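# Move steel blocks from black plate into bin

## Task

Transfer every steel block on the black plate into the bin. A scraper and a dustpan sit on the table for this; a block still lying in the dustpan is not counted as delivered. A block that rolls off the table does not by itself fail the job, but it is counted as not delivered.

## Robot and tools

Robot: two six-joint arms, left_arm and right_arm, each ending in a five-part dexterous hand (three fingers plus a thumb). right_arm has a right hand and left_arm its mirror-image left hand. Base positions in the scene frame: left_arm (+0.030, +0.407, 0) m, right_arm (+0.022, -0.438, 0) m, each yawed only slightly. Cameras: cam_high, cam_low (fixed), cam_left_wrist, cam_right_wrist (on the hands), all 896x504.

Frames. Scene frame: origin at table-top height midway between the arms, +z up, +x out over the table, left_arm on the +y side (image left/right may differ). Every hand pose, velocity, Hand target and offset an arm reports or receives is in that arm's own base frame; rotations turn about the Hand target position. Hand point axes (right hand): +z along straightened fingers toward the tips, +x across the palm away from the thumb, +y out of the palm face. On the left hand +x points toward the thumb. The palm face is at y = -0.062 m; straight fingertips reach about 0.12 m past the hand point; a rigid mast near the wrist can strike objects.

One row = 48 numbers, each in [-1, 1], covering both arms even if one is idle: left_arm dx, dy, dz, rx, ry, rz; then 16 left hand motor goals; left current_limit, speed; then the same 24 for right_arm. Pose part: an offset, not a pose, measured from that arm's Hand target as it stood when the action (or move) began, along the arm's base axes. Scale: 1.0 = 0.6 m for dx, dy, dz and 180 degrees for the rotation vector rx, ry, rz. Repeating the same offset in a new call moves further. All zeros re-requests the current Hand target. Commanded orientation is clipped to within 32 degrees of the measured one per step.

Hand motor order: index_mcp, index_abd, index_pip, index_dip, middle_mcp, middle_abd, middle_pip, middle_dip, ring_mcp, ring_abd, ring_pip, ring_dip, thumb_cmc, thumb_axl, thumb_mcp, thumb_ipl. Each is an absolute goal angle scaled between its stops; straight values: _mcp -0.75, _abd 0.00, _pip -0.58, _dip -0.70, thumb_cmc -0.71, thumb_axl -0.68, thumb_mcp -0.23, thumb_ipl -0.17. Toward +1 fingers curl toward the palm and the thumb swings in front of it. current_limit maps -1..+1 to 0..550 mA (floor 11 mA); speed gives (speed+1)/2 of 8.5 rad/s. Start values: +0.4 and -0.6. A 0 in a hand slot is a real goal, so to leave a hand unchanged copy back its hand_goal, hand_current_limit and hand_speed.

Tools.
execute_actions(actions, cameras): actions is a list of actions; each action is up to 15 rows, one per 1/30 s step; a short action repeats its last row to fill 15. Every row counts from the action's starting Hand target. Images return only with an empty list or if cameras names them.
move(target, speed, blend, stop_force, zero, blocking, cameras): target is one row or up to 15 rows; every row's offsets count from the same starting Hand targets, not from the prior row. Straight-line paths, ended together, capped at 10 s. speed: m/s, 0.002 to 3.6, default 0.25 (turn rate up to twice that in rad/s); one value or one per target. blend: corner rounding in m (0 = stop at each target). stop_force: N, 3 to 120, shared by both arms; ends an arm's path when it feels that much push; unreliable while the hand rotates and it cannot detect light nudges; omit it when backing away from a contact. zero (only with stop_force): re-zero the sensor before moving, default true. blocking=false returns after 0.5 s while the move continues (not allowed with stop_force). Hand numbers in a list should be identical across rows with stop_force.
wait(seconds 0 to 10), stop() to brake a running move, zoom_image(camera, region [x0, y0, x1, y1] in image pixels, at most 504 by 504), zero_wrist_force(arm), finished_scene(scene=1, optional).

Results: per arm end_effector_position (m), end_effector_quat_wxyz, velocities, Hand target, joint positions and torques, Wrist force/torque (in hand axes, force from the surface into the arm) plus a peak line; per hand hand_goal, hand_measured, hand_current_ma, hand_state (moving, goal, blocked, overload). A move adds a "move:" line: done, off_target, moving, held or fault, and limits such as paced or held. Neither done nor off_target proves contact or its absence. The hand often rests short of Hand target; send the remaining distance as an offset.

Avoid: contact torque over the joint limits (wrist joints 24.9 N m) or about 150 N outside force, which freezes the arm for 10 s; pressing a stiff arm even slightly past a firm surface; motor current at or above 495 mA for 5 s (motor shuts off 10 s); overheating (MOTOR HOT, then a 30 to 60 s stop); any press or hit between the two arms, including one hand gripping the other's fingers; paths passing near an arm's own base; fast moves, which overshoot and hit hard. Do not drop blocks from height, slam, or release moving parts. Anything other than an escaping block that falls off, or is left off, the table fails the job. After a HAND FAULT line, further calls in that reply do not run. Loose objects may occasionally be nudged by outside disturbances.

Each tool is called after ">>>" by a JSON object that holds its "op" and its "data", one argument or row to a line.

## Session

>>> {"op": "execute_actions", "data": {
  "actions": []
}}

Scene clock: 0.00 s.
left_arm: end_effector_position=(+0.1279, -0.4573, +0.2426) hand_goal=(-0.754, +0.000, -0.576, -0.696, -0.754, +0.000, -0.576, -0.696, -0.754, +0.000, -0.576, -0.696, -0.714, -0.678, -0.226, -0.168) hand_measured=(-0.754, +0.000, -0.576, -0.696, -0.754, +0.000, -0.576, -0.696, -0.754, +0.000, -0.576, -0.696, -0.714, -0.678, -0.226, -0.168) hand_current_ma=(+0, +0, +0, +0, +0, +0, +0, +0, +0, +0, +0, +0, +0, +0, +0, +0) hand_state=(goal, goal, goal, goal, goal, goal, goal, goal, goal, goal, goal, goal, goal, goal, goal, goal) hand_current_limit=0.40 hand_speed=-0.60 end_effector_quat_wxyz=(+0.022, +0.048, +0.998, +0.037) | right_arm: end_effector_position=(+0.7861, -0.2072, +0.1887) hand_goal=(-0.754, +0.000, -0.576, -0.696, -0.754, +0.000, -0.576, -0.696, -0.754, +0.000, -0.576, -0.696, -0.714, -0.678, -0.226, -0.168) hand_measured=(-0.754, +0.000, -0.576, -0.696, -0.754, +0.000, -0.576, -0.696, -0.754, +0.000, -0.576, -0.696, -0.714, -0.678, -0.226, -0.168) hand_current_ma=(+0, +0, +0, +0, +0, +0, +0, +0, +0, +0, +0, +0, +0, +0, +0, +0) hand_state=(goal, goal, goal, goal, goal, goal, goal, goal, goal, goal, goal, goal, goal, goal, goal, goal) hand_current_limit=0.40 hand_speed=-0.60 end_effector_quat_wxyz=(-0.216, +0.827, +0.480, +0.196)
Joint positions: left_arm=[2.036 -1.769 -1.654 -1.333 1.645 -2.583] | right_arm=[-0.56 -0.928 1.12 -1.536 -1.018 -0.106]
Joint velocities: within noise
Joint torques (N m): no reading
Motor temperatures (°C): left_arm=[33 41 47 31 41 41] | right_arm=[36 41 45 47 42 51]
Wrist force (N): no reading
Wrist torque (N m): no reading
Wrist force, peak (N): no reading
Hand target: left_arm +0.1279, -0.4573, +0.2426; +0.022, +0.048, +0.998, +0.037 | right_arm +0.7861, -0.2072, +0.1887; -0.216, +0.827, +0.480, +0.196

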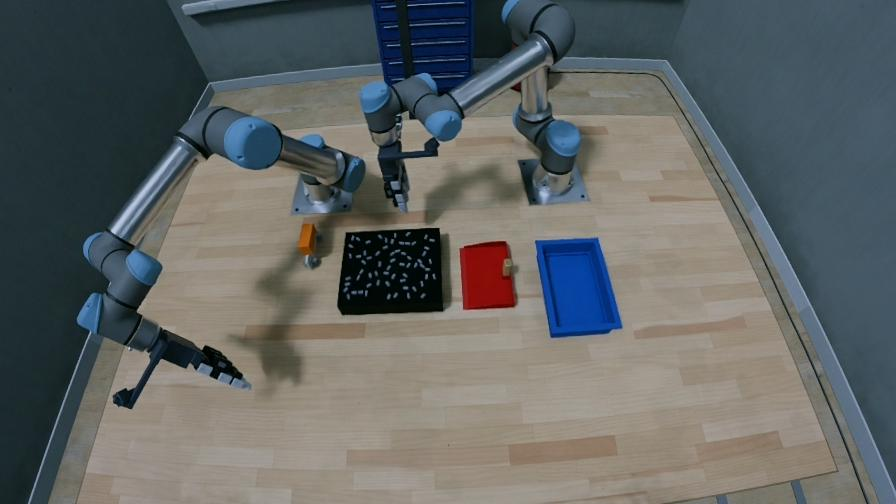

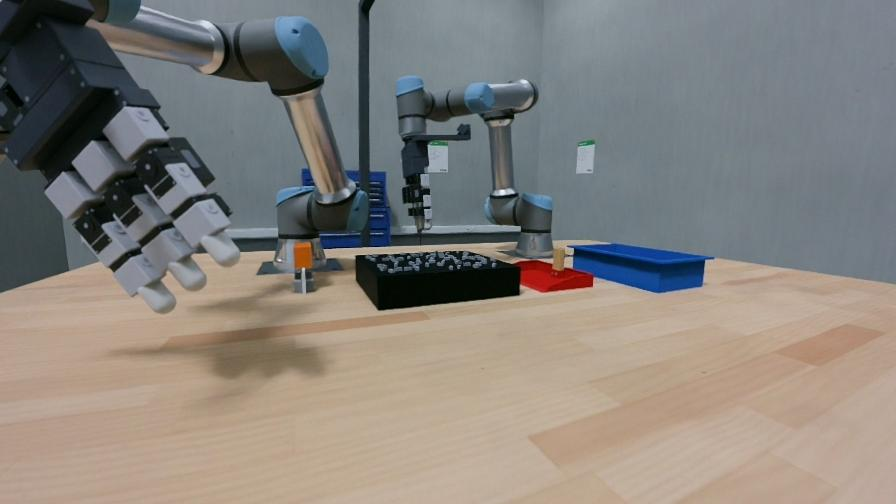

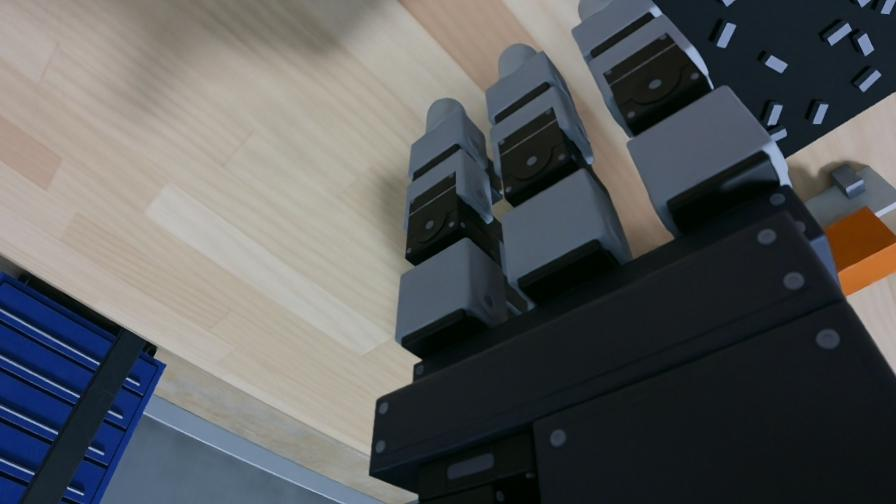

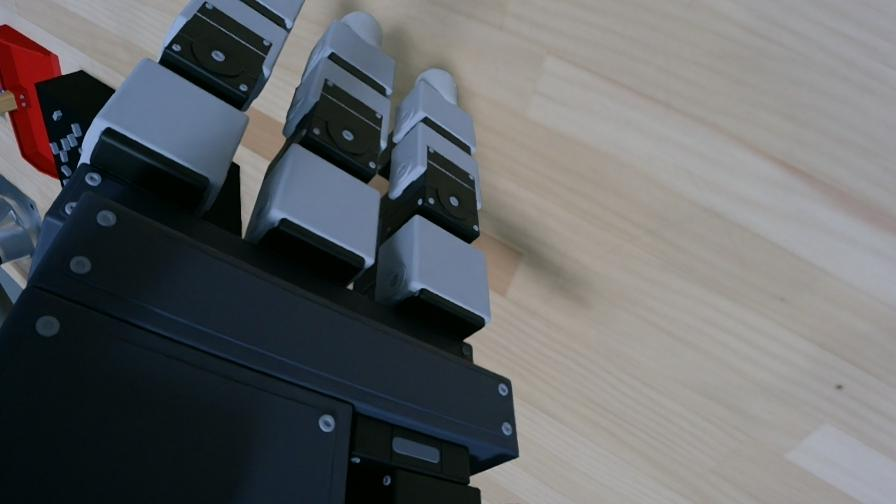

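>>> {"op": "zoom_image", "data": {
  "camera": "cam_high",
  "region": [280, 200, 460, 330]
}}

>>> {"op": "zoom_image", "data": {
  "camera": "cam_high",
  "region": [430, 210, 640, 350]
}}

>>> {"op": "zoom_image", "data": {
  "camera": "cam_low",
  "region": [270, 220, 530, 330]
}}

>>> {"op": "zoom_image", "data": {
  "camera": "cam_low",
  "region": [500, 220, 740, 330]
}}

>>> {"op": "zoom_image", "data": {
  "camera": "cam_left_wrist",
  "region": [640, 0, 896, 300]
}}

Scaled by 2.800 from the camera's 896x504 image, which has a finer 1280x720 frame.

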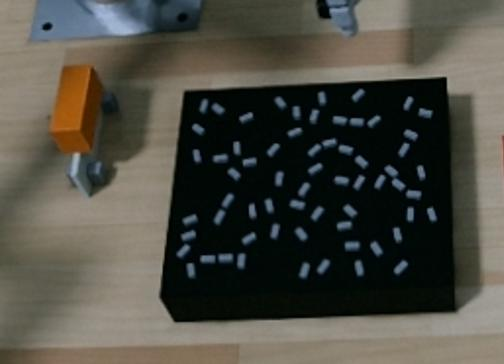

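Scaled by 2.400 from the camera's 896x504 image, which has a finer 1280x720 frame.

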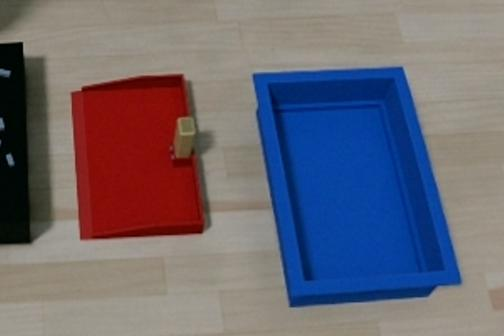

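Scaled by 1.938 from the camera's 896x504 image, which has a finer 1280x720 frame.

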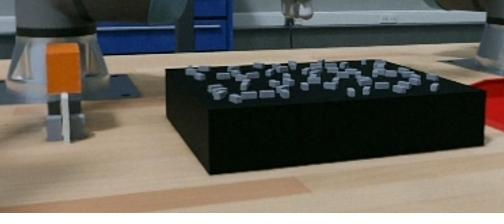

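Scaled by 2.100 from the camera's 896x504 image, which has a finer 1280x720 frame.

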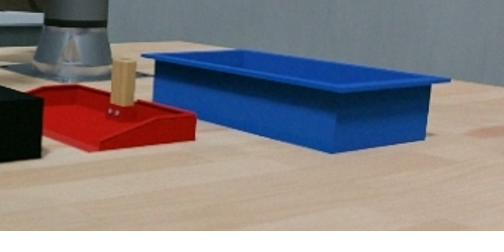

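Scaled by 1.680 from the camera's 896x504 image, which has a finer 1280x720 frame.

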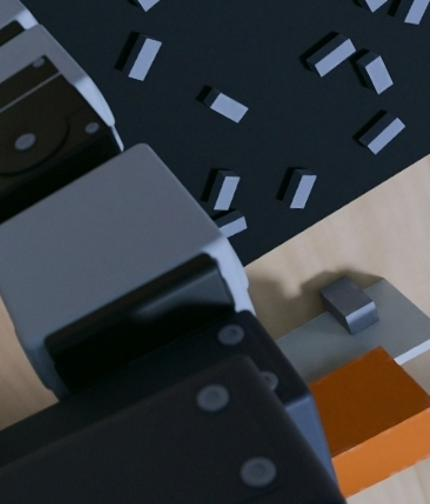

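>>> {"op": "move", "data": {
  "target": [0,0,0,0,0,0,-0.754,0,-0.576,-0.696,-0.754,0,-0.576,-0.696,-0.754,0,-0.576,-0.696,-0.714,-0.678,-0.226,-0.168,0.4,-0.6,-0.623,0.477,0.1,0,0,0,-0.754,0,-0.576,-0.696,-0.754,0,-0.576,-0.696,-0.754,0,-0.576,-0.696,-0.714,-0.678,-0.226,-0.168,0.4,-0.6],
  "cameras": ["all"]
}}

Scene clock: 161.93 s.
left_arm: end_effector_position=(+0.1279, -0.4573, +0.2426) hand_goal=(-0.754, +0.000, -0.576, -0.696, -0.754, +0.000, -0.576, -0.696, -0.754, +0.000, -0.576, -0.696, -0.714, -0.678, -0.226, -0.168) hand_measured=(-0.754, +0.000, -0.576, -0.696, -0.754, +0.000, -0.576, -0.696, -0.754, +0.000, -0.576, -0.696, -0.714, -0.678, -0.224, -0.168) hand_current_ma=(+0, +0, +0, +0, +0, +0, +0, +0, +0, +0, +0, +0, +0, +0, +0, +0) hand_state=(goal, goal, goal, goal, goal, goal, goal, goal, goal, goal, goal, goal, goal, goal, goal, goal) hand_current_limit=0.40 hand_speed=-0.60 end_effector_quat_wxyz=(+0.022, +0.048, +0.998, +0.037) | right_arm: end_effector_position=(+0.4123, +0.0790, +0.2487) hand_goal=(-0.754, +0.000, -0.576, -0.696, -0.754, +0.000, -0.576, -0.696, -0.754, +0.000, -0.576, -0.696, -0.714, -0.678, -0.226, -0.168) hand_measured=(-0.752, +0.000, -0.576, -0.696, -0.752, +0.000, -0.576, -0.696, -0.752, +0.000, -0.576, -0.696, -0.714, -0.678, -0.224, -0.168) hand_current_ma=(+3, +0, -1, +0, +3, +0, -1, +0, +2, +0, -1, +0, +0, +1, +4, +1) hand_state=(goal, goal, goal, goal, goal, goal, goal, goal, goal, goal, goal, goal, goal, goal, goal, goal) hand_current_limit=0.40 hand_speed=-0.60 end_effector_quat_wxyz=(-0.216, +0.827, +0.480, +0.196)
Joint positions: left_arm=[2.036 -1.769 -1.654 -1.333 1.645 -2.583] | right_arm=[-0.404 -2.044 2.204 -1.602 -0.991 0.077]
Joint torques (N m): left_arm=[1.76 34.37 23.64 2.42 0.22 0.21] | right_arm=[10.44 -12.62 -13.51 -0.66 2.45 1.47]
Wrist force (N): left_arm=[0.1 0.0 0.2] | right_arm=[-0.3 0.6 -0.2]
Wrist torque (N m): left_arm=[-0.01 -0.01 0.01] | right_arm=[0.07 0.06 0.01]
Wrist force, peak (N): left_arm=[0.0 -0.3 0.2] | right_arm=[-0.4 1.7 -0.4]
Hand target: left_arm +0.1279, -0.4573, +0.2426; +0.022, +0.048, +0.998, +0.037 | right_arm +0.4123, +0.0790, +0.2487; -0.216, +0.827, +0.480, +0.196
Off the commanded pose: left_arm 0.000 m, 0 deg | right_arm 0.000 m, 0 deg.
move: done
camera_calibration:
cam_right_wrist: T_world_to_cam=[[0.229915, -0.844173, -0.484263, 0.124041], [-0.744229, -0.473141, 0.471446, 0.186451], [-0.627107, 0.25201, -0.73704, 0.555946], [0, 0, 0, 1]] pos_world=[0.458881, 0.0528264, 0.381922]

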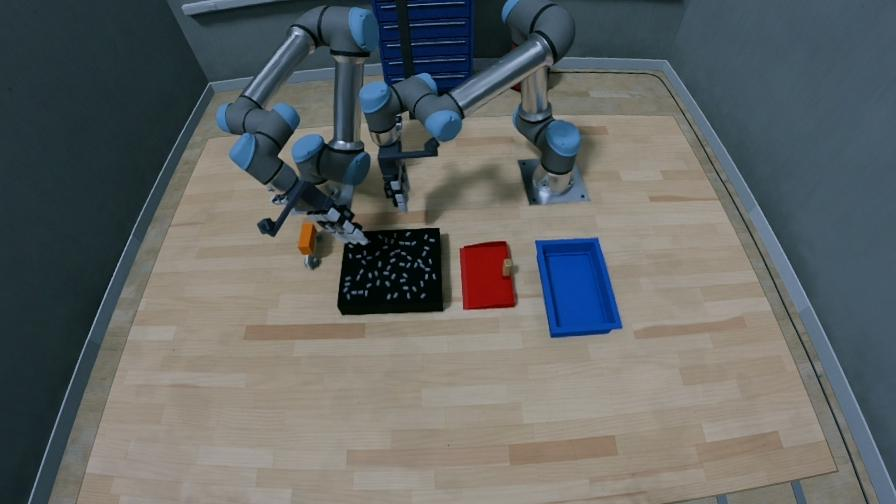

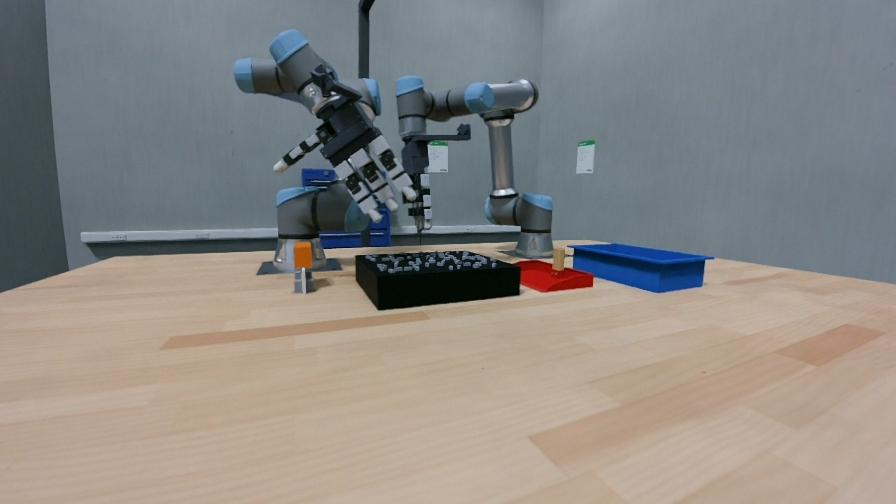

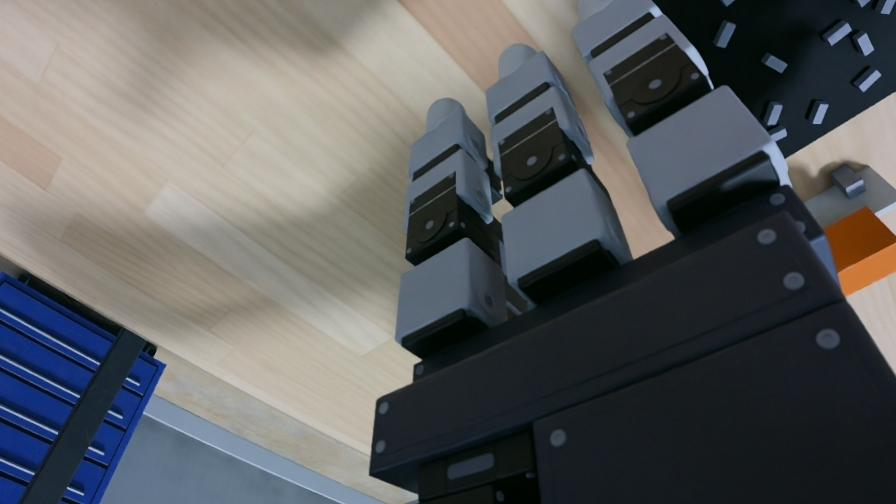

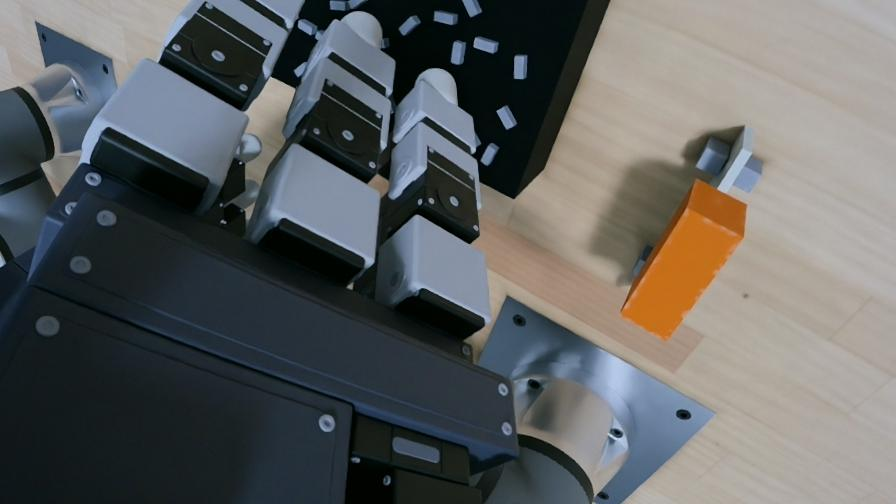

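>>> {"op": "zoom_image", "data": {
  "camera": "cam_right_wrist",
  "region": [560, 90, 820, 370]
}}

>>> {"op": "zoom_image", "data": {
  "camera": "cam_low",
  "region": [270, 225, 340, 305]
}}

>>> {"op": "zoom_image", "data": {
  "camera": "cam_high",
  "region": [280, 210, 350, 280]
}}

Scaled by 1.800 from the camera's 896x504 image, which has a finer 1280x720 frame.

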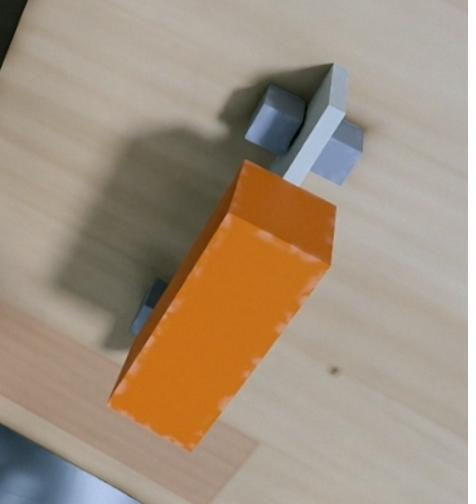

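Scaled by 6.300 from the camera's 896x504 image, which has a finer 1280x720 frame.

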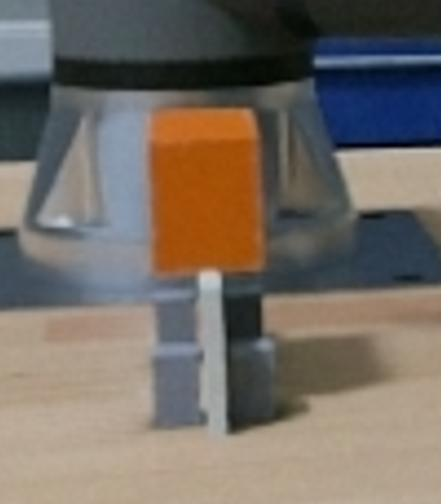

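Scaled by 7.200 from the camera's 896x504 image, which has a finer 1280x720 frame.

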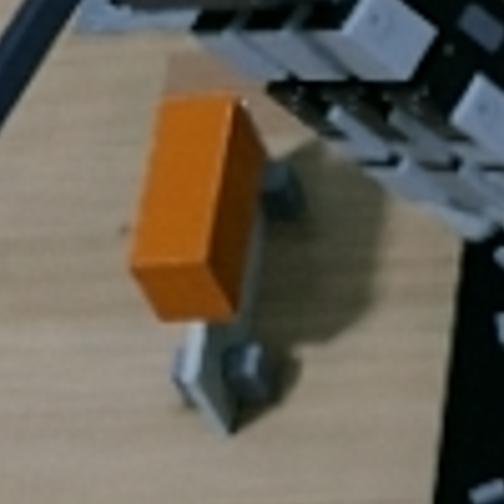

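>>> {"op": "move", "data": {
  "target": [0.89,0.375,0.05,0,0,0,-0.754,0,-0.576,-0.696,-0.754,0,-0.576,-0.696,-0.754,0,-0.576,-0.696,-0.714,-0.678,-0.226,-0.168,0.4,-0.6,0,0,0,0,0,0,-0.754,0,-0.576,-0.696,-0.754,0,-0.576,-0.696,-0.754,0,-0.576,-0.696,-0.714,-0.678,-0.226,-0.168,0.4,-0.6],
  "cameras": ["all"]
}}

Scene clock: 365.00 s.
left_arm: end_effector_position=(+0.6619, -0.2323, +0.2726) hand_goal=(-0.754, +0.000, -0.576, -0.696, -0.754, +0.000, -0.576, -0.696, -0.754, +0.000, -0.576, -0.696, -0.714, -0.678, -0.226, -0.168) hand_measured=(-0.754, +0.000, -0.576, -0.696, -0.754, +0.000, -0.576, -0.696, -0.754, +0.000, -0.576, -0.696, -0.714, -0.678, -0.224, -0.168) hand_current_ma=(+0, +0, +0, +0, +0, +0, +0, +0, +0, +0, +0, +0, +0, +0, +0, +0) hand_state=(goal, goal, goal, goal, goal, goal, goal, goal, goal, goal, goal, goal, goal, goal, goal, goal) hand_current_limit=0.40 hand_speed=-0.60 end_effector_quat_wxyz=(+0.022, +0.048, +0.998, +0.037) | right_arm: end_effector_position=(+0.4123, +0.0790, +0.2487) hand_goal=(-0.754, +0.000, -0.576, -0.696, -0.754, +0.000, -0.576, -0.696, -0.754, +0.000, -0.576, -0.696, -0.714, -0.678, -0.226, -0.168) hand_measured=(-0.752, +0.000, -0.576, -0.696, -0.752, +0.000, -0.576, -0.696, -0.752, +0.000, -0.576, -0.696, -0.714, -0.678, -0.224, -0.168) hand_current_ma=(+3, +0, -1, +0, +3, +0, -1, +0, +2, +0, -1, +0, +0, +1, +4, +1) hand_state=(goal, goal, goal, goal, goal, goal, goal, goal, goal, goal, goal, goal, goal, goal, goal, goal) hand_current_limit=0.40 hand_speed=-0.60 end_effector_quat_wxyz=(-0.216, +0.827, +0.480, +0.196)
Joint positions: left_arm=[2.855 -2.177 -1.012 -1.499 1.653 -1.761] | right_arm=[-0.404 -2.044 2.204 -1.602 -0.991 0.077]
Joint torques (N m): left_arm=[10.99 45.6 35.28 -0.08 -1.93 3.04] | right_arm=[7.86 -12.72 -12.57 -0.71 2.51 0.52]
Motor temperatures (°C): left_arm=[32 39 42 30 41 40] | right_arm=[34 39 42 46 41 47]
Wrist force (N): left_arm=[0.3 0.1 0.4] | right_arm=[-0.2 0.3 0.0]
Wrist torque (N m): left_arm=[-0.03 -0.02 -0.04] | right_arm=[0.02 0.04 0.02]
Wrist force, peak (N): left_arm=[1.3 -0.8 0.0] | right_arm=[-0.4 0.9 -0.1]
Hand target: left_arm +0.6619, -0.2323, +0.2726; +0.022, +0.048, +0.998, +0.037 | right_arm +0.4123, +0.0790, +0.2487; -0.216, +0.827, +0.480, +0.196
Off the commanded pose: left_arm 0.000 m, 0 deg | right_arm 0.000 m, 0 deg.
move: done
camera_calibration:
cam_left_wrist: T_world_to_cam=[[0.695636, -0.71803, -0.0228899, -0.65058], [-0.535025, -0.539076, 0.650495, 0.00891488], [-0.479414, -0.440261, -0.759165, 0.549319], [0, 0, 0, 1]] pos_world=[0.720688, -0.220486, 0.396333]
cam_right_wrist: T_world_to_cam=[[0.229915, -0.844173, -0.484263, 0.124174], [-0.744229, -0.473141, 0.471446, 0.186452], [-0.627107, 0.25201, -0.73704, 0.555995], [0, 0, 0, 1]] pos_world=[0.458881, 0.0529264, 0.382022]

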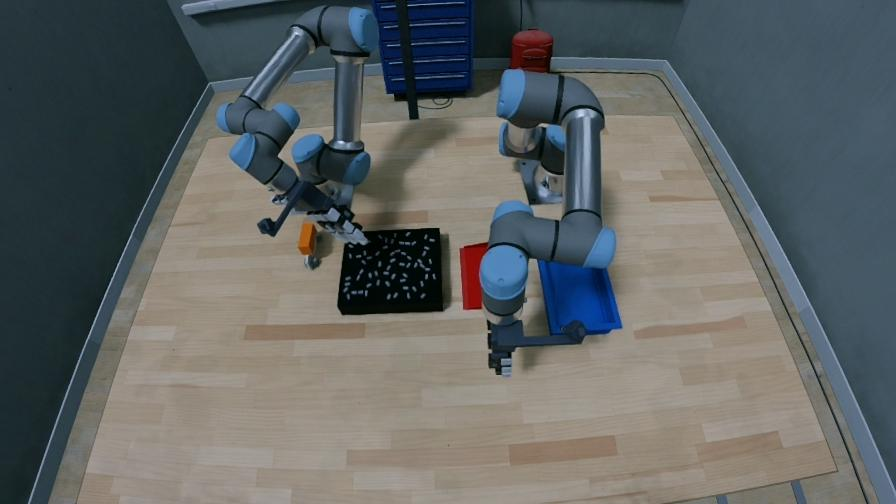

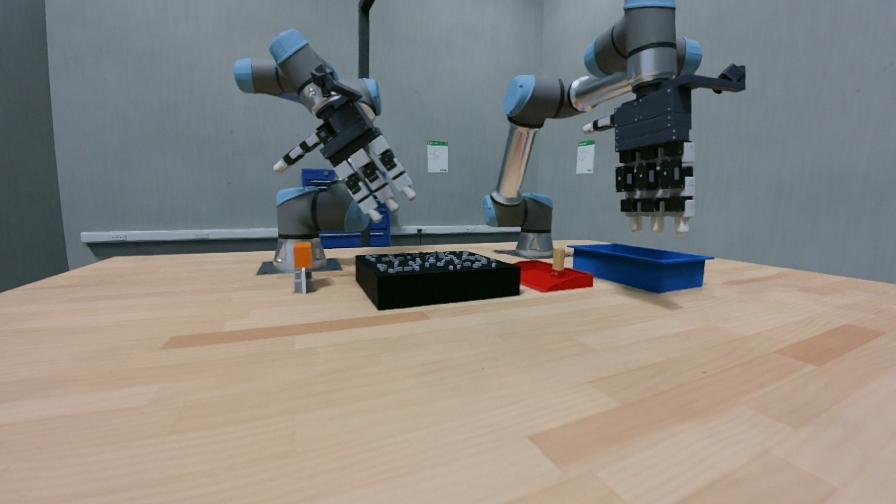

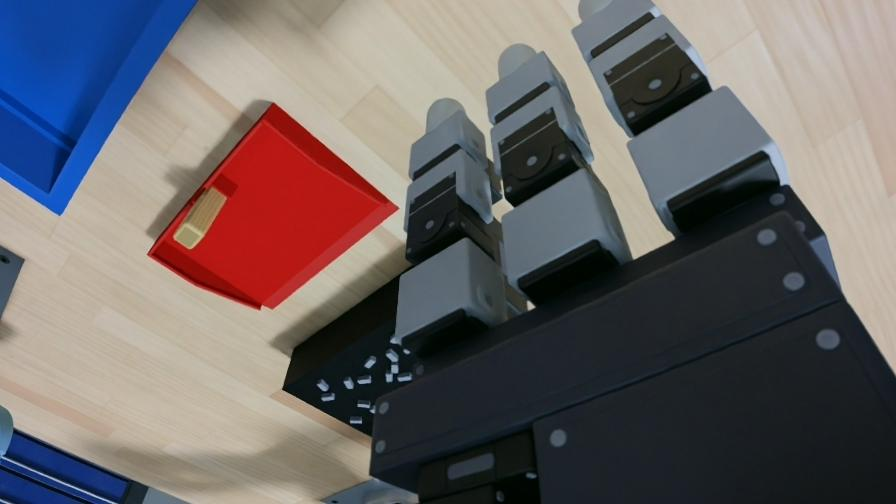

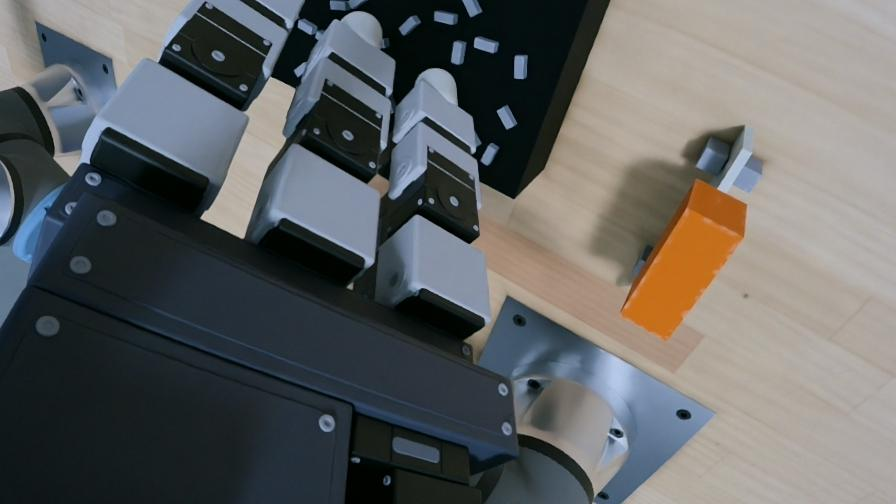

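>>> {"op": "zoom_image", "data": {
  "camera": "cam_left_wrist",
  "region": [130, 90, 410, 320]
}}

>>> {"op": "zoom_image", "data": {
  "camera": "cam_low",
  "region": [500, 235, 600, 300]
}}

Scaled by 1.800 from the camera's 896x504 image, which has a finer 1280x720 frame.

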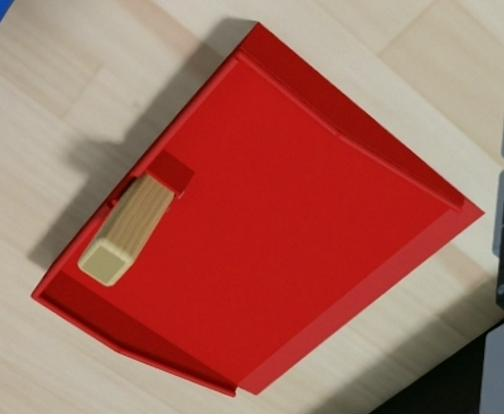

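Scaled by 5.040 from the camera's 896x504 image, which has a finer 1280x720 frame.

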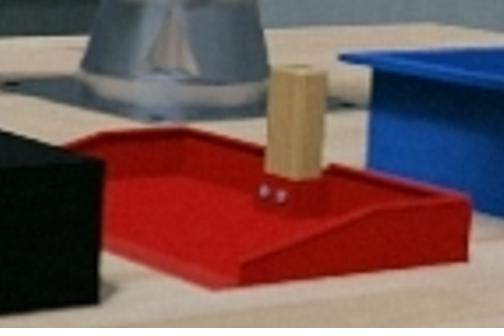

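>>> {"op": "move", "data": {
  "target": [0,0,0,0,0,0,-0.754,0,-0.576,-0.696,-0.754,0,-0.576,-0.696,-0.754,0,-0.576,-0.696,-0.714,-0.678,-0.226,-0.168,0.4,-0.6,-0.02,-0.215,0.05,0.1781,0.2876,-0.2035,-0.89,0,0.007,-0.435,-0.89,0,0.007,-0.435,-0.89,0,0.007,-0.435,0.671,-0.678,0.225,0.265,0.4,-0.6],
  "cameras": ["cam_high","cam_low","cam_right_wrist"],
  "speed": 0.2
}}

Scene clock: 623.37 s.
left_arm: end_effector_position=(+0.6619, -0.2323, +0.2726) hand_goal=(-0.754, +0.000, -0.576, -0.696, -0.754, +0.000, -0.576, -0.696, -0.754, +0.000, -0.576, -0.696, -0.714, -0.678, -0.226, -0.168) hand_measured=(-0.754, +0.000, -0.576, -0.696, -0.754, +0.000, -0.576, -0.696, -0.754, +0.000, -0.576, -0.696, -0.714, -0.678, -0.224, -0.168) hand_current_ma=(+0, +0, +0, +0, +0, +0, +0, +0, +0, +0, +0, +0, +0, +0, +0, +0) hand_state=(goal, goal, goal, goal, goal, goal, goal, goal, goal, goal, goal, goal, goal, goal, goal, goal) hand_current_limit=0.40 hand_speed=-0.60 end_effector_quat_wxyz=(+0.022, +0.048, +0.998, +0.037) | right_arm: end_effector_position=(+0.4003, -0.0499, +0.2787) hand_goal=(-0.890, +0.000, +0.006, -0.436, -0.890, +0.000, +0.006, -0.436, -0.890, +0.000, +0.006, -0.436, +0.670, -0.678, +0.224, +0.264) hand_measured=(-0.880, +0.000, +0.004, -0.438, -0.880, +0.000, +0.004, -0.438, -0.882, +0.000, +0.004, -0.438, +0.666, -0.678, +0.222, +0.260) hand_current_ma=(+26, +0, -2, -5, +27, +0, -2, -6, +23, +0, -2, -6, -9, +1, -4, -9) hand_state=(goal, goal, goal, goal, goal, goal, goal, goal, goal, goal, goal, goal, goal, goal, goal, goal) hand_current_limit=0.40 hand_speed=-0.60 end_effector_quat_wxyz=(-0.537, +0.843, +0.000, +0.000)
Joint positions: left_arm=[2.855 -2.177 -1.011 -1.5 1.653 -1.761] | right_arm=[-0.766 -1.537 1.669 -0.724 -0.859 0.413]
Joint torques (N m): left_arm=[9.74 45.96 35.46 -0.15 -1.97 2.32] | right_arm=[-12.82 -14.38 -26.13 1.49 2.16 1.4]
Wrist force (N): left_arm=[0.6 0.0 0.2] | right_arm=[-0.9 -1.9 0.9]
Wrist torque (N m): left_arm=[-0.03 -0.06 -0.01] | right_arm=[-0.11 -0.10 -0.06]
Wrist force, peak (N): left_arm=[0.8 0.0 0.4] | right_arm=[-0.9 -1.9 1.0]
Hand target: left_arm +0.6619, -0.2323, +0.2726; +0.022, +0.048, +0.998, +0.037 | right_arm +0.4003, -0.0500, +0.2787; -0.537, +0.843, +0.000, +0.000
Off the commanded pose: left_arm 0.000 m, 0 deg | right_arm 0.000 m, 0 deg.
move: done
camera_calibration:
cam_right_wrist: T_world_to_cam=[[-0.750214, -0.30844, -0.584845, 0.479664], [-0.428889, -0.446189, 0.785474, -0.110087], [-0.503223, 0.840107, 0.202451, 0.320921], [0, 0, 0, 1]] pos_world=[0.47413, -0.17078, 0.302029]
Images, in order (width x height): cam_high 896x504, cam_low 896x504, cam_right_wrist 896x504.

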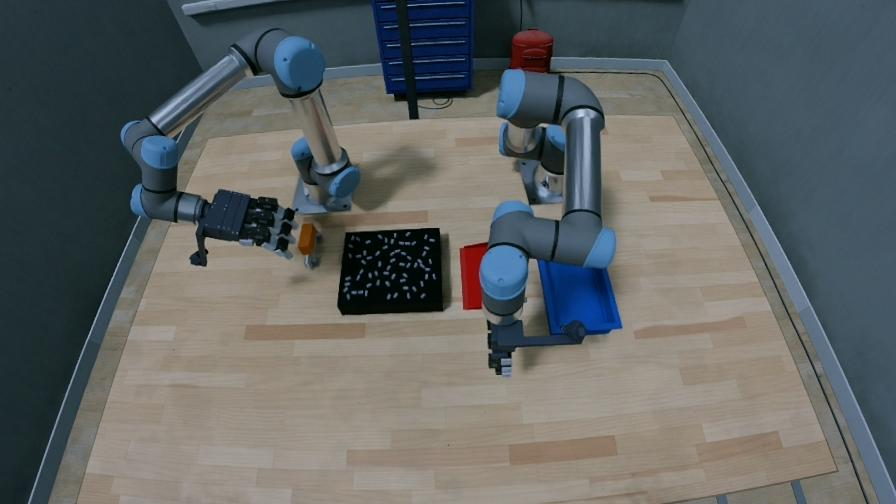

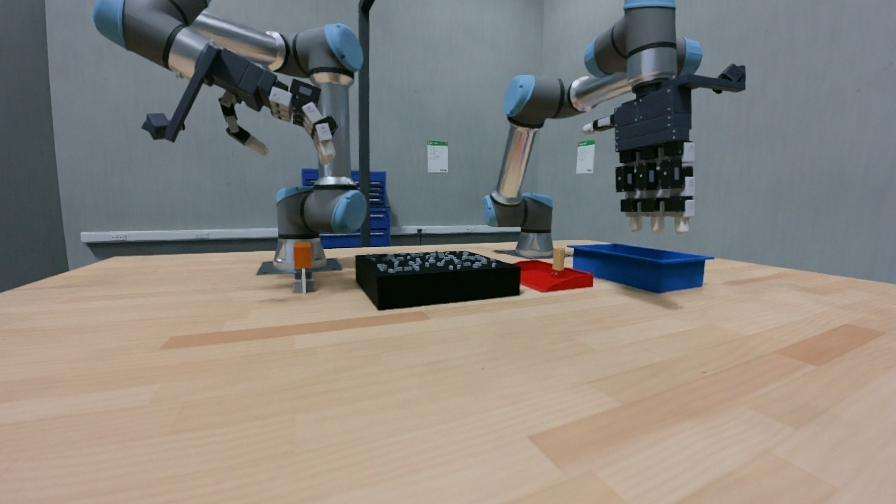

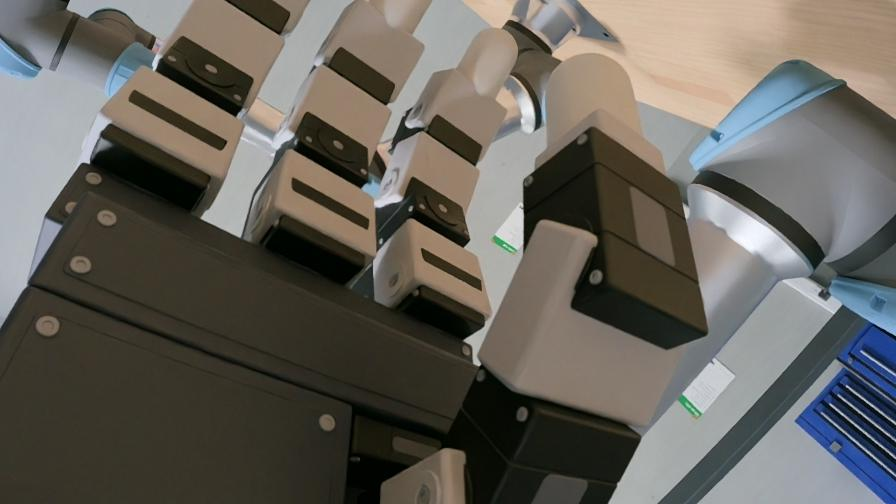

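>>> {"op": "move", "data": {
  "target": [0,0,0,0,0,0,-0.754,0,-0.576,-0.696,-0.754,0,-0.576,-0.696,-0.754,0,-0.576,-0.696,-0.714,-0.678,-0.226,-0.168,0.4,-0.6,-0.188,0.0192,-0.2228,0,0,0,-0.89,0,0.007,-0.435,-0.89,0,0.007,-0.435,-0.89,0,0.007,-0.435,0.671,-0.678,0.225,0.265,0.4,-0.6],
  "cameras": ["cam_high","cam_low","cam_right_wrist"],
  "speed": 0.2
}}

>>> {"op": "zoom_image", "data": {
  "camera": "cam_high",
  "region": [220, 180, 400, 300]
}}

>>> {"op": "zoom_image", "data": {
  "camera": "cam_low",
  "region": [230, 170, 410, 310]
}}

Scene clock: 635.93 s.
left_arm: end_effector_position=(+0.6619, -0.2323, +0.2726) hand_goal=(-0.754, +0.000, -0.576, -0.696, -0.754, +0.000, -0.576, -0.696, -0.754, +0.000, -0.576, -0.696, -0.714, -0.678, -0.226, -0.168) hand_measured=(-0.754, +0.000, -0.576, -0.696, -0.754, +0.000, -0.576, -0.696, -0.754, +0.000, -0.576, -0.696, -0.714, -0.678, -0.224, -0.168) hand_current_ma=(+0, +0, +0, +0, +0, +0, +0, +0, +0, +0, +0, +0, +0, +0, +0, +0) hand_state=(goal, goal, goal, goal, goal, goal, goal, goal, goal, goal, goal, goal, goal, goal, goal, goal) hand_current_limit=0.40 hand_speed=-0.60 end_effector_quat_wxyz=(+0.022, +0.048, +0.998, +0.037) | right_arm: end_effector_position=(+0.2875, -0.0384, +0.1451) hand_goal=(-0.890, +0.000, +0.006, -0.436, -0.890, +0.000, +0.006, -0.436, -0.890, +0.000, +0.006, -0.436, +0.670, -0.678, +0.224, +0.264) hand_measured=(-0.880, +0.000, +0.004, -0.438, -0.880, +0.000, +0.004, -0.438, -0.882, +0.000, +0.004, -0.438, +0.666, -0.678, +0.222, +0.260) hand_current_ma=(+26, +0, -2, -5, +27, +0, -2, -6, +23, +0, -2, -6, -7, +1, -4, -9) hand_state=(goal, goal, goal, goal, goal, goal, goal, goal, goal, goal, goal, goal, goal, goal, goal, goal) hand_current_limit=0.40 hand_speed=-0.60 end_effector_quat_wxyz=(-0.537, +0.843, +0.000, +0.000)
Joint positions: left_arm=[2.855 -2.177 -1.011 -1.5 1.653 -1.761] | right_arm=[-0.96 -1.683 2.158 -0.991 -1.024 0.288]
Joint torques (N m): left_arm=[11 46.67 34.64 -0.06 -1.9 1.32] | right_arm=[-13.38 -24.47 -9.53 -1.15 -0.81 -1.83]
Wrist force (N): left_arm=[0.6 0.2 0.4] | right_arm=[-0.8 -2.0 0.8]
Wrist torque (N m): left_arm=[-0.02 -0.06 -0.01] | right_arm=[-0.13 -0.07 0.09]
Wrist force, peak (N): left_arm=[0.6 0.1 0.5] | right_arm=[-0.1 -2.7 0.6]
Hand target: left_arm +0.6619, -0.2323, +0.2726; +0.022, +0.048, +0.998, +0.037 | right_arm +0.2875, -0.0384, +0.1450; -0.537, +0.843, +0.000, +0.000
Off the commanded pose: left_arm 0.000 m, 0 deg | right_arm 0.000 m, 0 deg.
move: done
camera_calibration:
cam_right_wrist: T_world_to_cam=[[-0.750393, -0.308262, -0.584709, 0.320505], [-0.428774, -0.446218, 0.785521, -0.0483719], [-0.503054, 0.840157, 0.202665, 0.28161], [0, 0, 0, 1]] pos_world=[0.361429, -0.159381, 0.168327]
Images, in order (width x height): cam_high 896x504, cam_low 896x504, cam_right_wrist 896x504.

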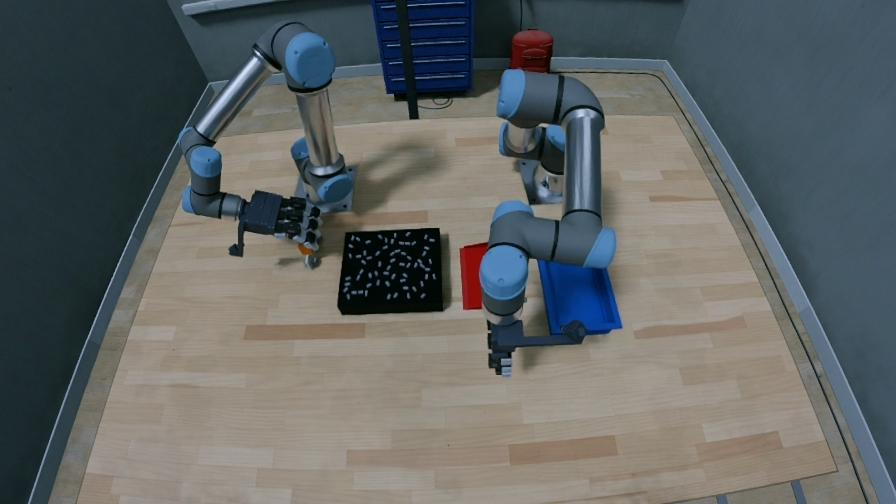

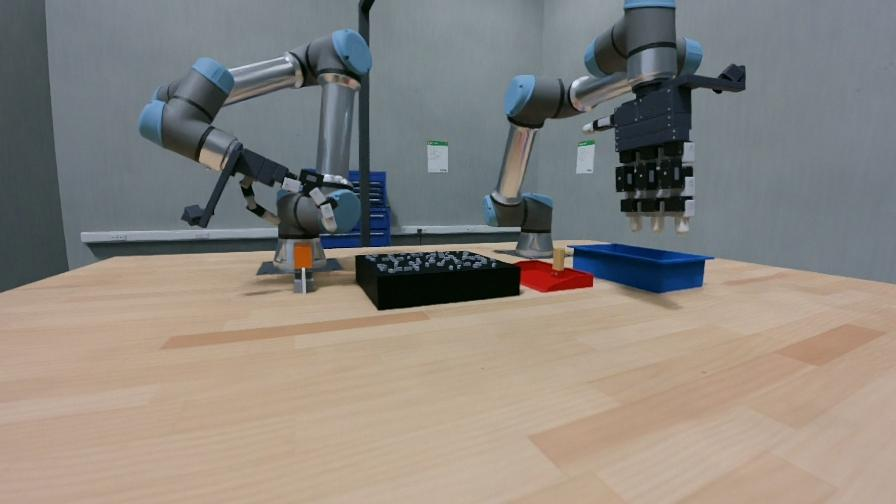

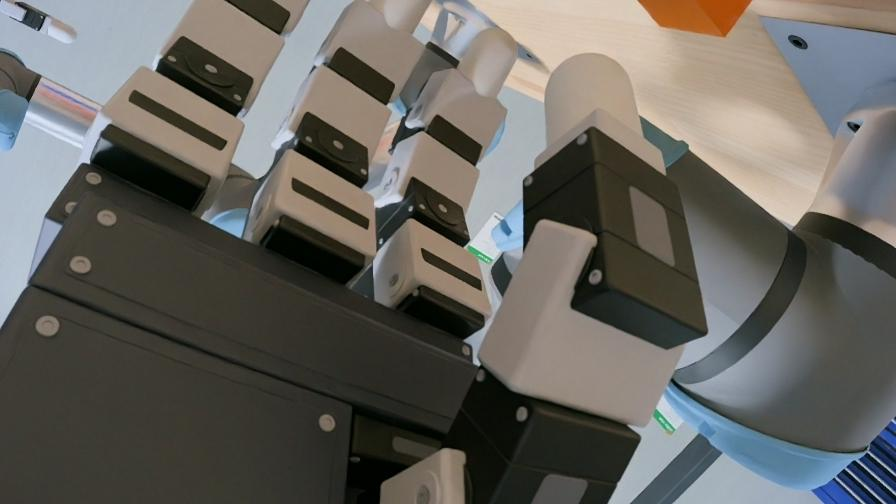

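Scaled by 2.800 from the camera's 896x504 image, which has a finer 1280x720 frame.

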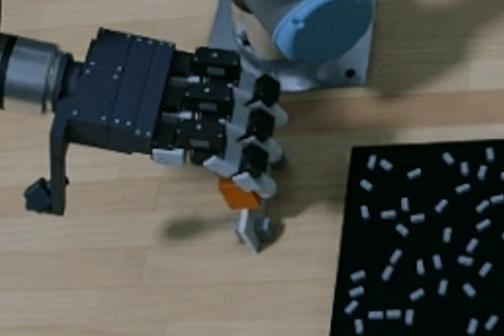

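Scaled by 2.800 from the camera's 896x504 image, which has a finer 1280x720 frame.

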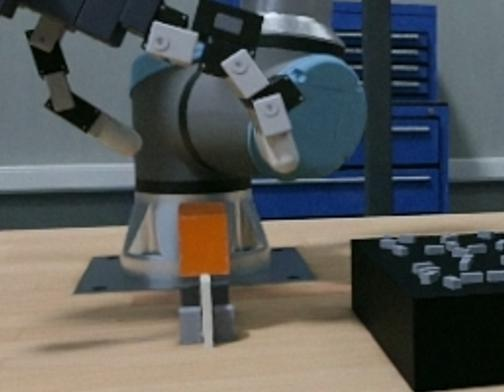

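>>> {"op": "move", "data": {
  "target": [0,0,0,0,0,0,-0.754,0,-0.576,-0.696,-0.754,0,-0.576,-0.696,-0.754,0,-0.576,-0.696,-0.714,-0.678,-0.226,-0.168,0.4,-0.6,0,0,-0.1267,0,0,0,-0.89,0,0.007,-0.435,-0.89,0,0.007,-0.435,-0.89,0,0.007,-0.435,0.671,-0.678,0.225,0.265,0.4,-0.6],
  "cameras": ["cam_low","cam_right_wrist"],
  "speed": 0.1,
  "stop_force": 10
}}

>>> {"op": "zoom_image", "data": {
  "camera": "cam_low",
  "region": [230, 190, 370, 310]
}}

Scene clock: 650.67 s.
left_arm: end_effector_position=(+0.6619, -0.2323, +0.2726) hand_goal=(-0.754, +0.000, -0.576, -0.696, -0.754, +0.000, -0.576, -0.696, -0.754, +0.000, -0.576, -0.696, -0.714, -0.678, -0.226, -0.168) hand_measured=(-0.754, +0.000, -0.576, -0.696, -0.754, +0.000, -0.576, -0.696, -0.754, +0.000, -0.576, -0.696, -0.714, -0.678, -0.224, -0.168) hand_current_ma=(+0, +0, +0, +0, +0, +0, +0, +0, +0, +0, +0, +0, +0, +0, +0, +0) hand_state=(goal, goal, goal, goal, goal, goal, goal, goal, goal, goal, goal, goal, goal, goal, goal, goal) hand_current_limit=0.40 hand_speed=-0.60 end_effector_quat_wxyz=(+0.022, +0.048, +0.998, +0.037) | right_arm: end_effector_position=(+0.2875, -0.0384, +0.0690) hand_goal=(-0.890, +0.000, +0.006, -0.436, -0.890, +0.000, +0.006, -0.436, -0.890, +0.000, +0.006, -0.436, +0.670, -0.678, +0.224, +0.264) hand_measured=(-0.880, +0.000, +0.004, -0.438, -0.880, +0.000, +0.004, -0.438, -0.882, +0.000, +0.004, -0.438, +0.666, -0.678, +0.222, +0.260) hand_current_ma=(+26, +0, -2, -5, +27, +0, -2, -6, +23, +0, -2, -6, -7, +1, -4, -9) hand_state=(goal, goal, goal, goal, goal, goal, goal, goal, goal, goal, goal, goal, goal, goal, goal, goal) hand_current_limit=0.40 hand_speed=-0.60 end_effector_quat_wxyz=(-0.537, +0.843, +0.000, +0.000)
Joint positions: left_arm=[2.855 -2.177 -1.011 -1.5 1.653 -1.761] | right_arm=[-0.96 -1.558 2.275 -1.234 -1.024 0.288]
Joint torques (N m): left_arm=[9.95 45.89 35.77 -0.13 -1.98 0.25] | right_arm=[10.35 -8.21 -6.89 -1.19 1.84 1.52]
Wrist force (N): left_arm=[0.4 0.1 0.4] | right_arm=[-0.6 -1.9 1.1]
Wrist torque (N m): left_arm=[-0.04 -0.03 -0.02] | right_arm=[-0.13 -0.09 0.07]
Wrist force, peak (N): left_arm=[0.8 0.1 0.5] | right_arm=[-0.6 -2.7 0.6]
Hand target: left_arm +0.6619, -0.2323, +0.2726; +0.022, +0.048, +0.998, +0.037 | right_arm +0.2875, -0.0384, +0.0690; -0.537, +0.843, +0.000, +0.000
Off the commanded pose: left_arm 0.000 m, 0 deg | right_arm 0.000 m, 0 deg.
move: done
camera_calibration:
cam_right_wrist: T_world_to_cam=[[-0.750393, -0.308262, -0.584709, 0.275934], [-0.428774, -0.446218, 0.785521, 0.0113633], [-0.503054, 0.840157, 0.202665, 0.296982], [0, 0, 0, 1]] pos_world=[0.361329, -0.159381, 0.092227]
Images, in order (width x height): cam_low 896x504, cam_right_wrist 896x504.

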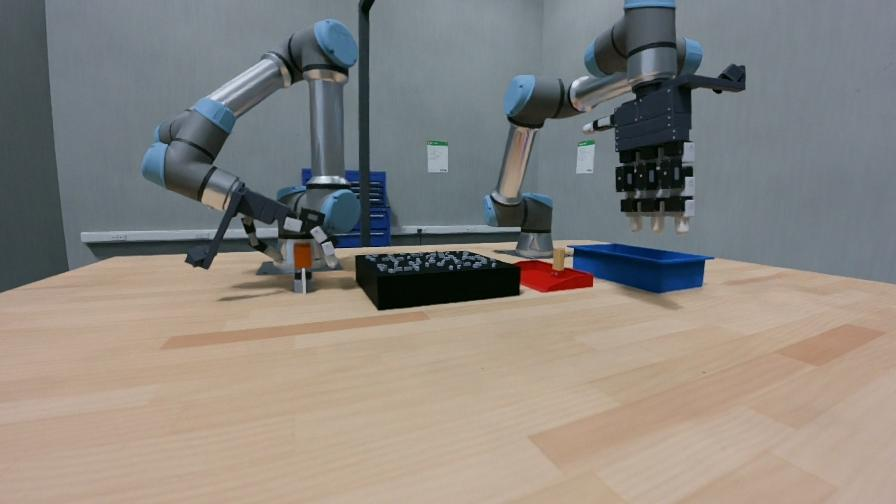

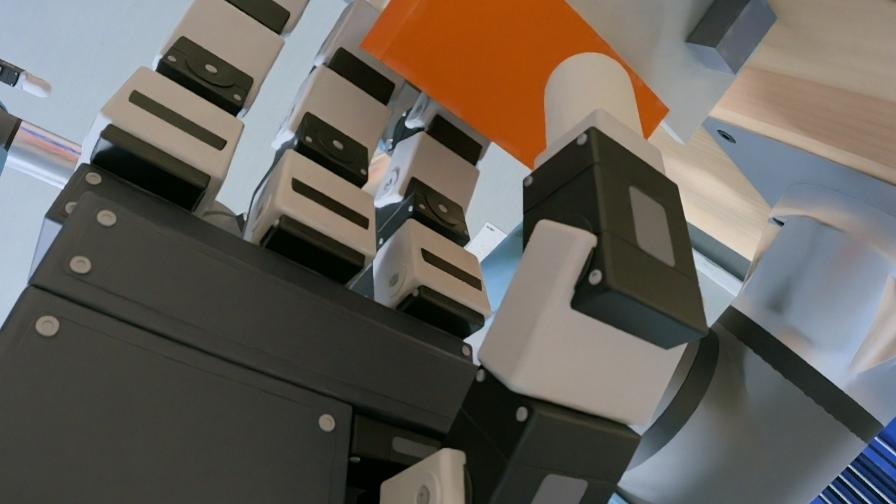

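Scaled by 3.600 from the camera's 896x504 image, which has a finer 1280x720 frame.

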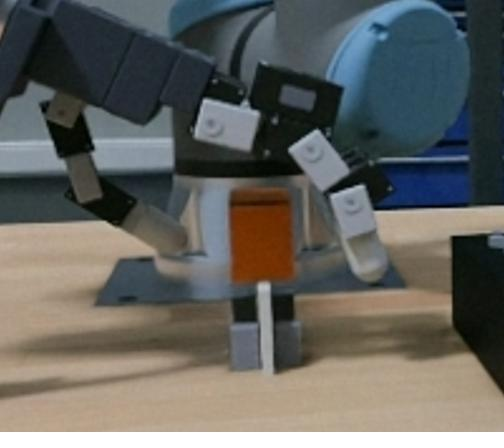

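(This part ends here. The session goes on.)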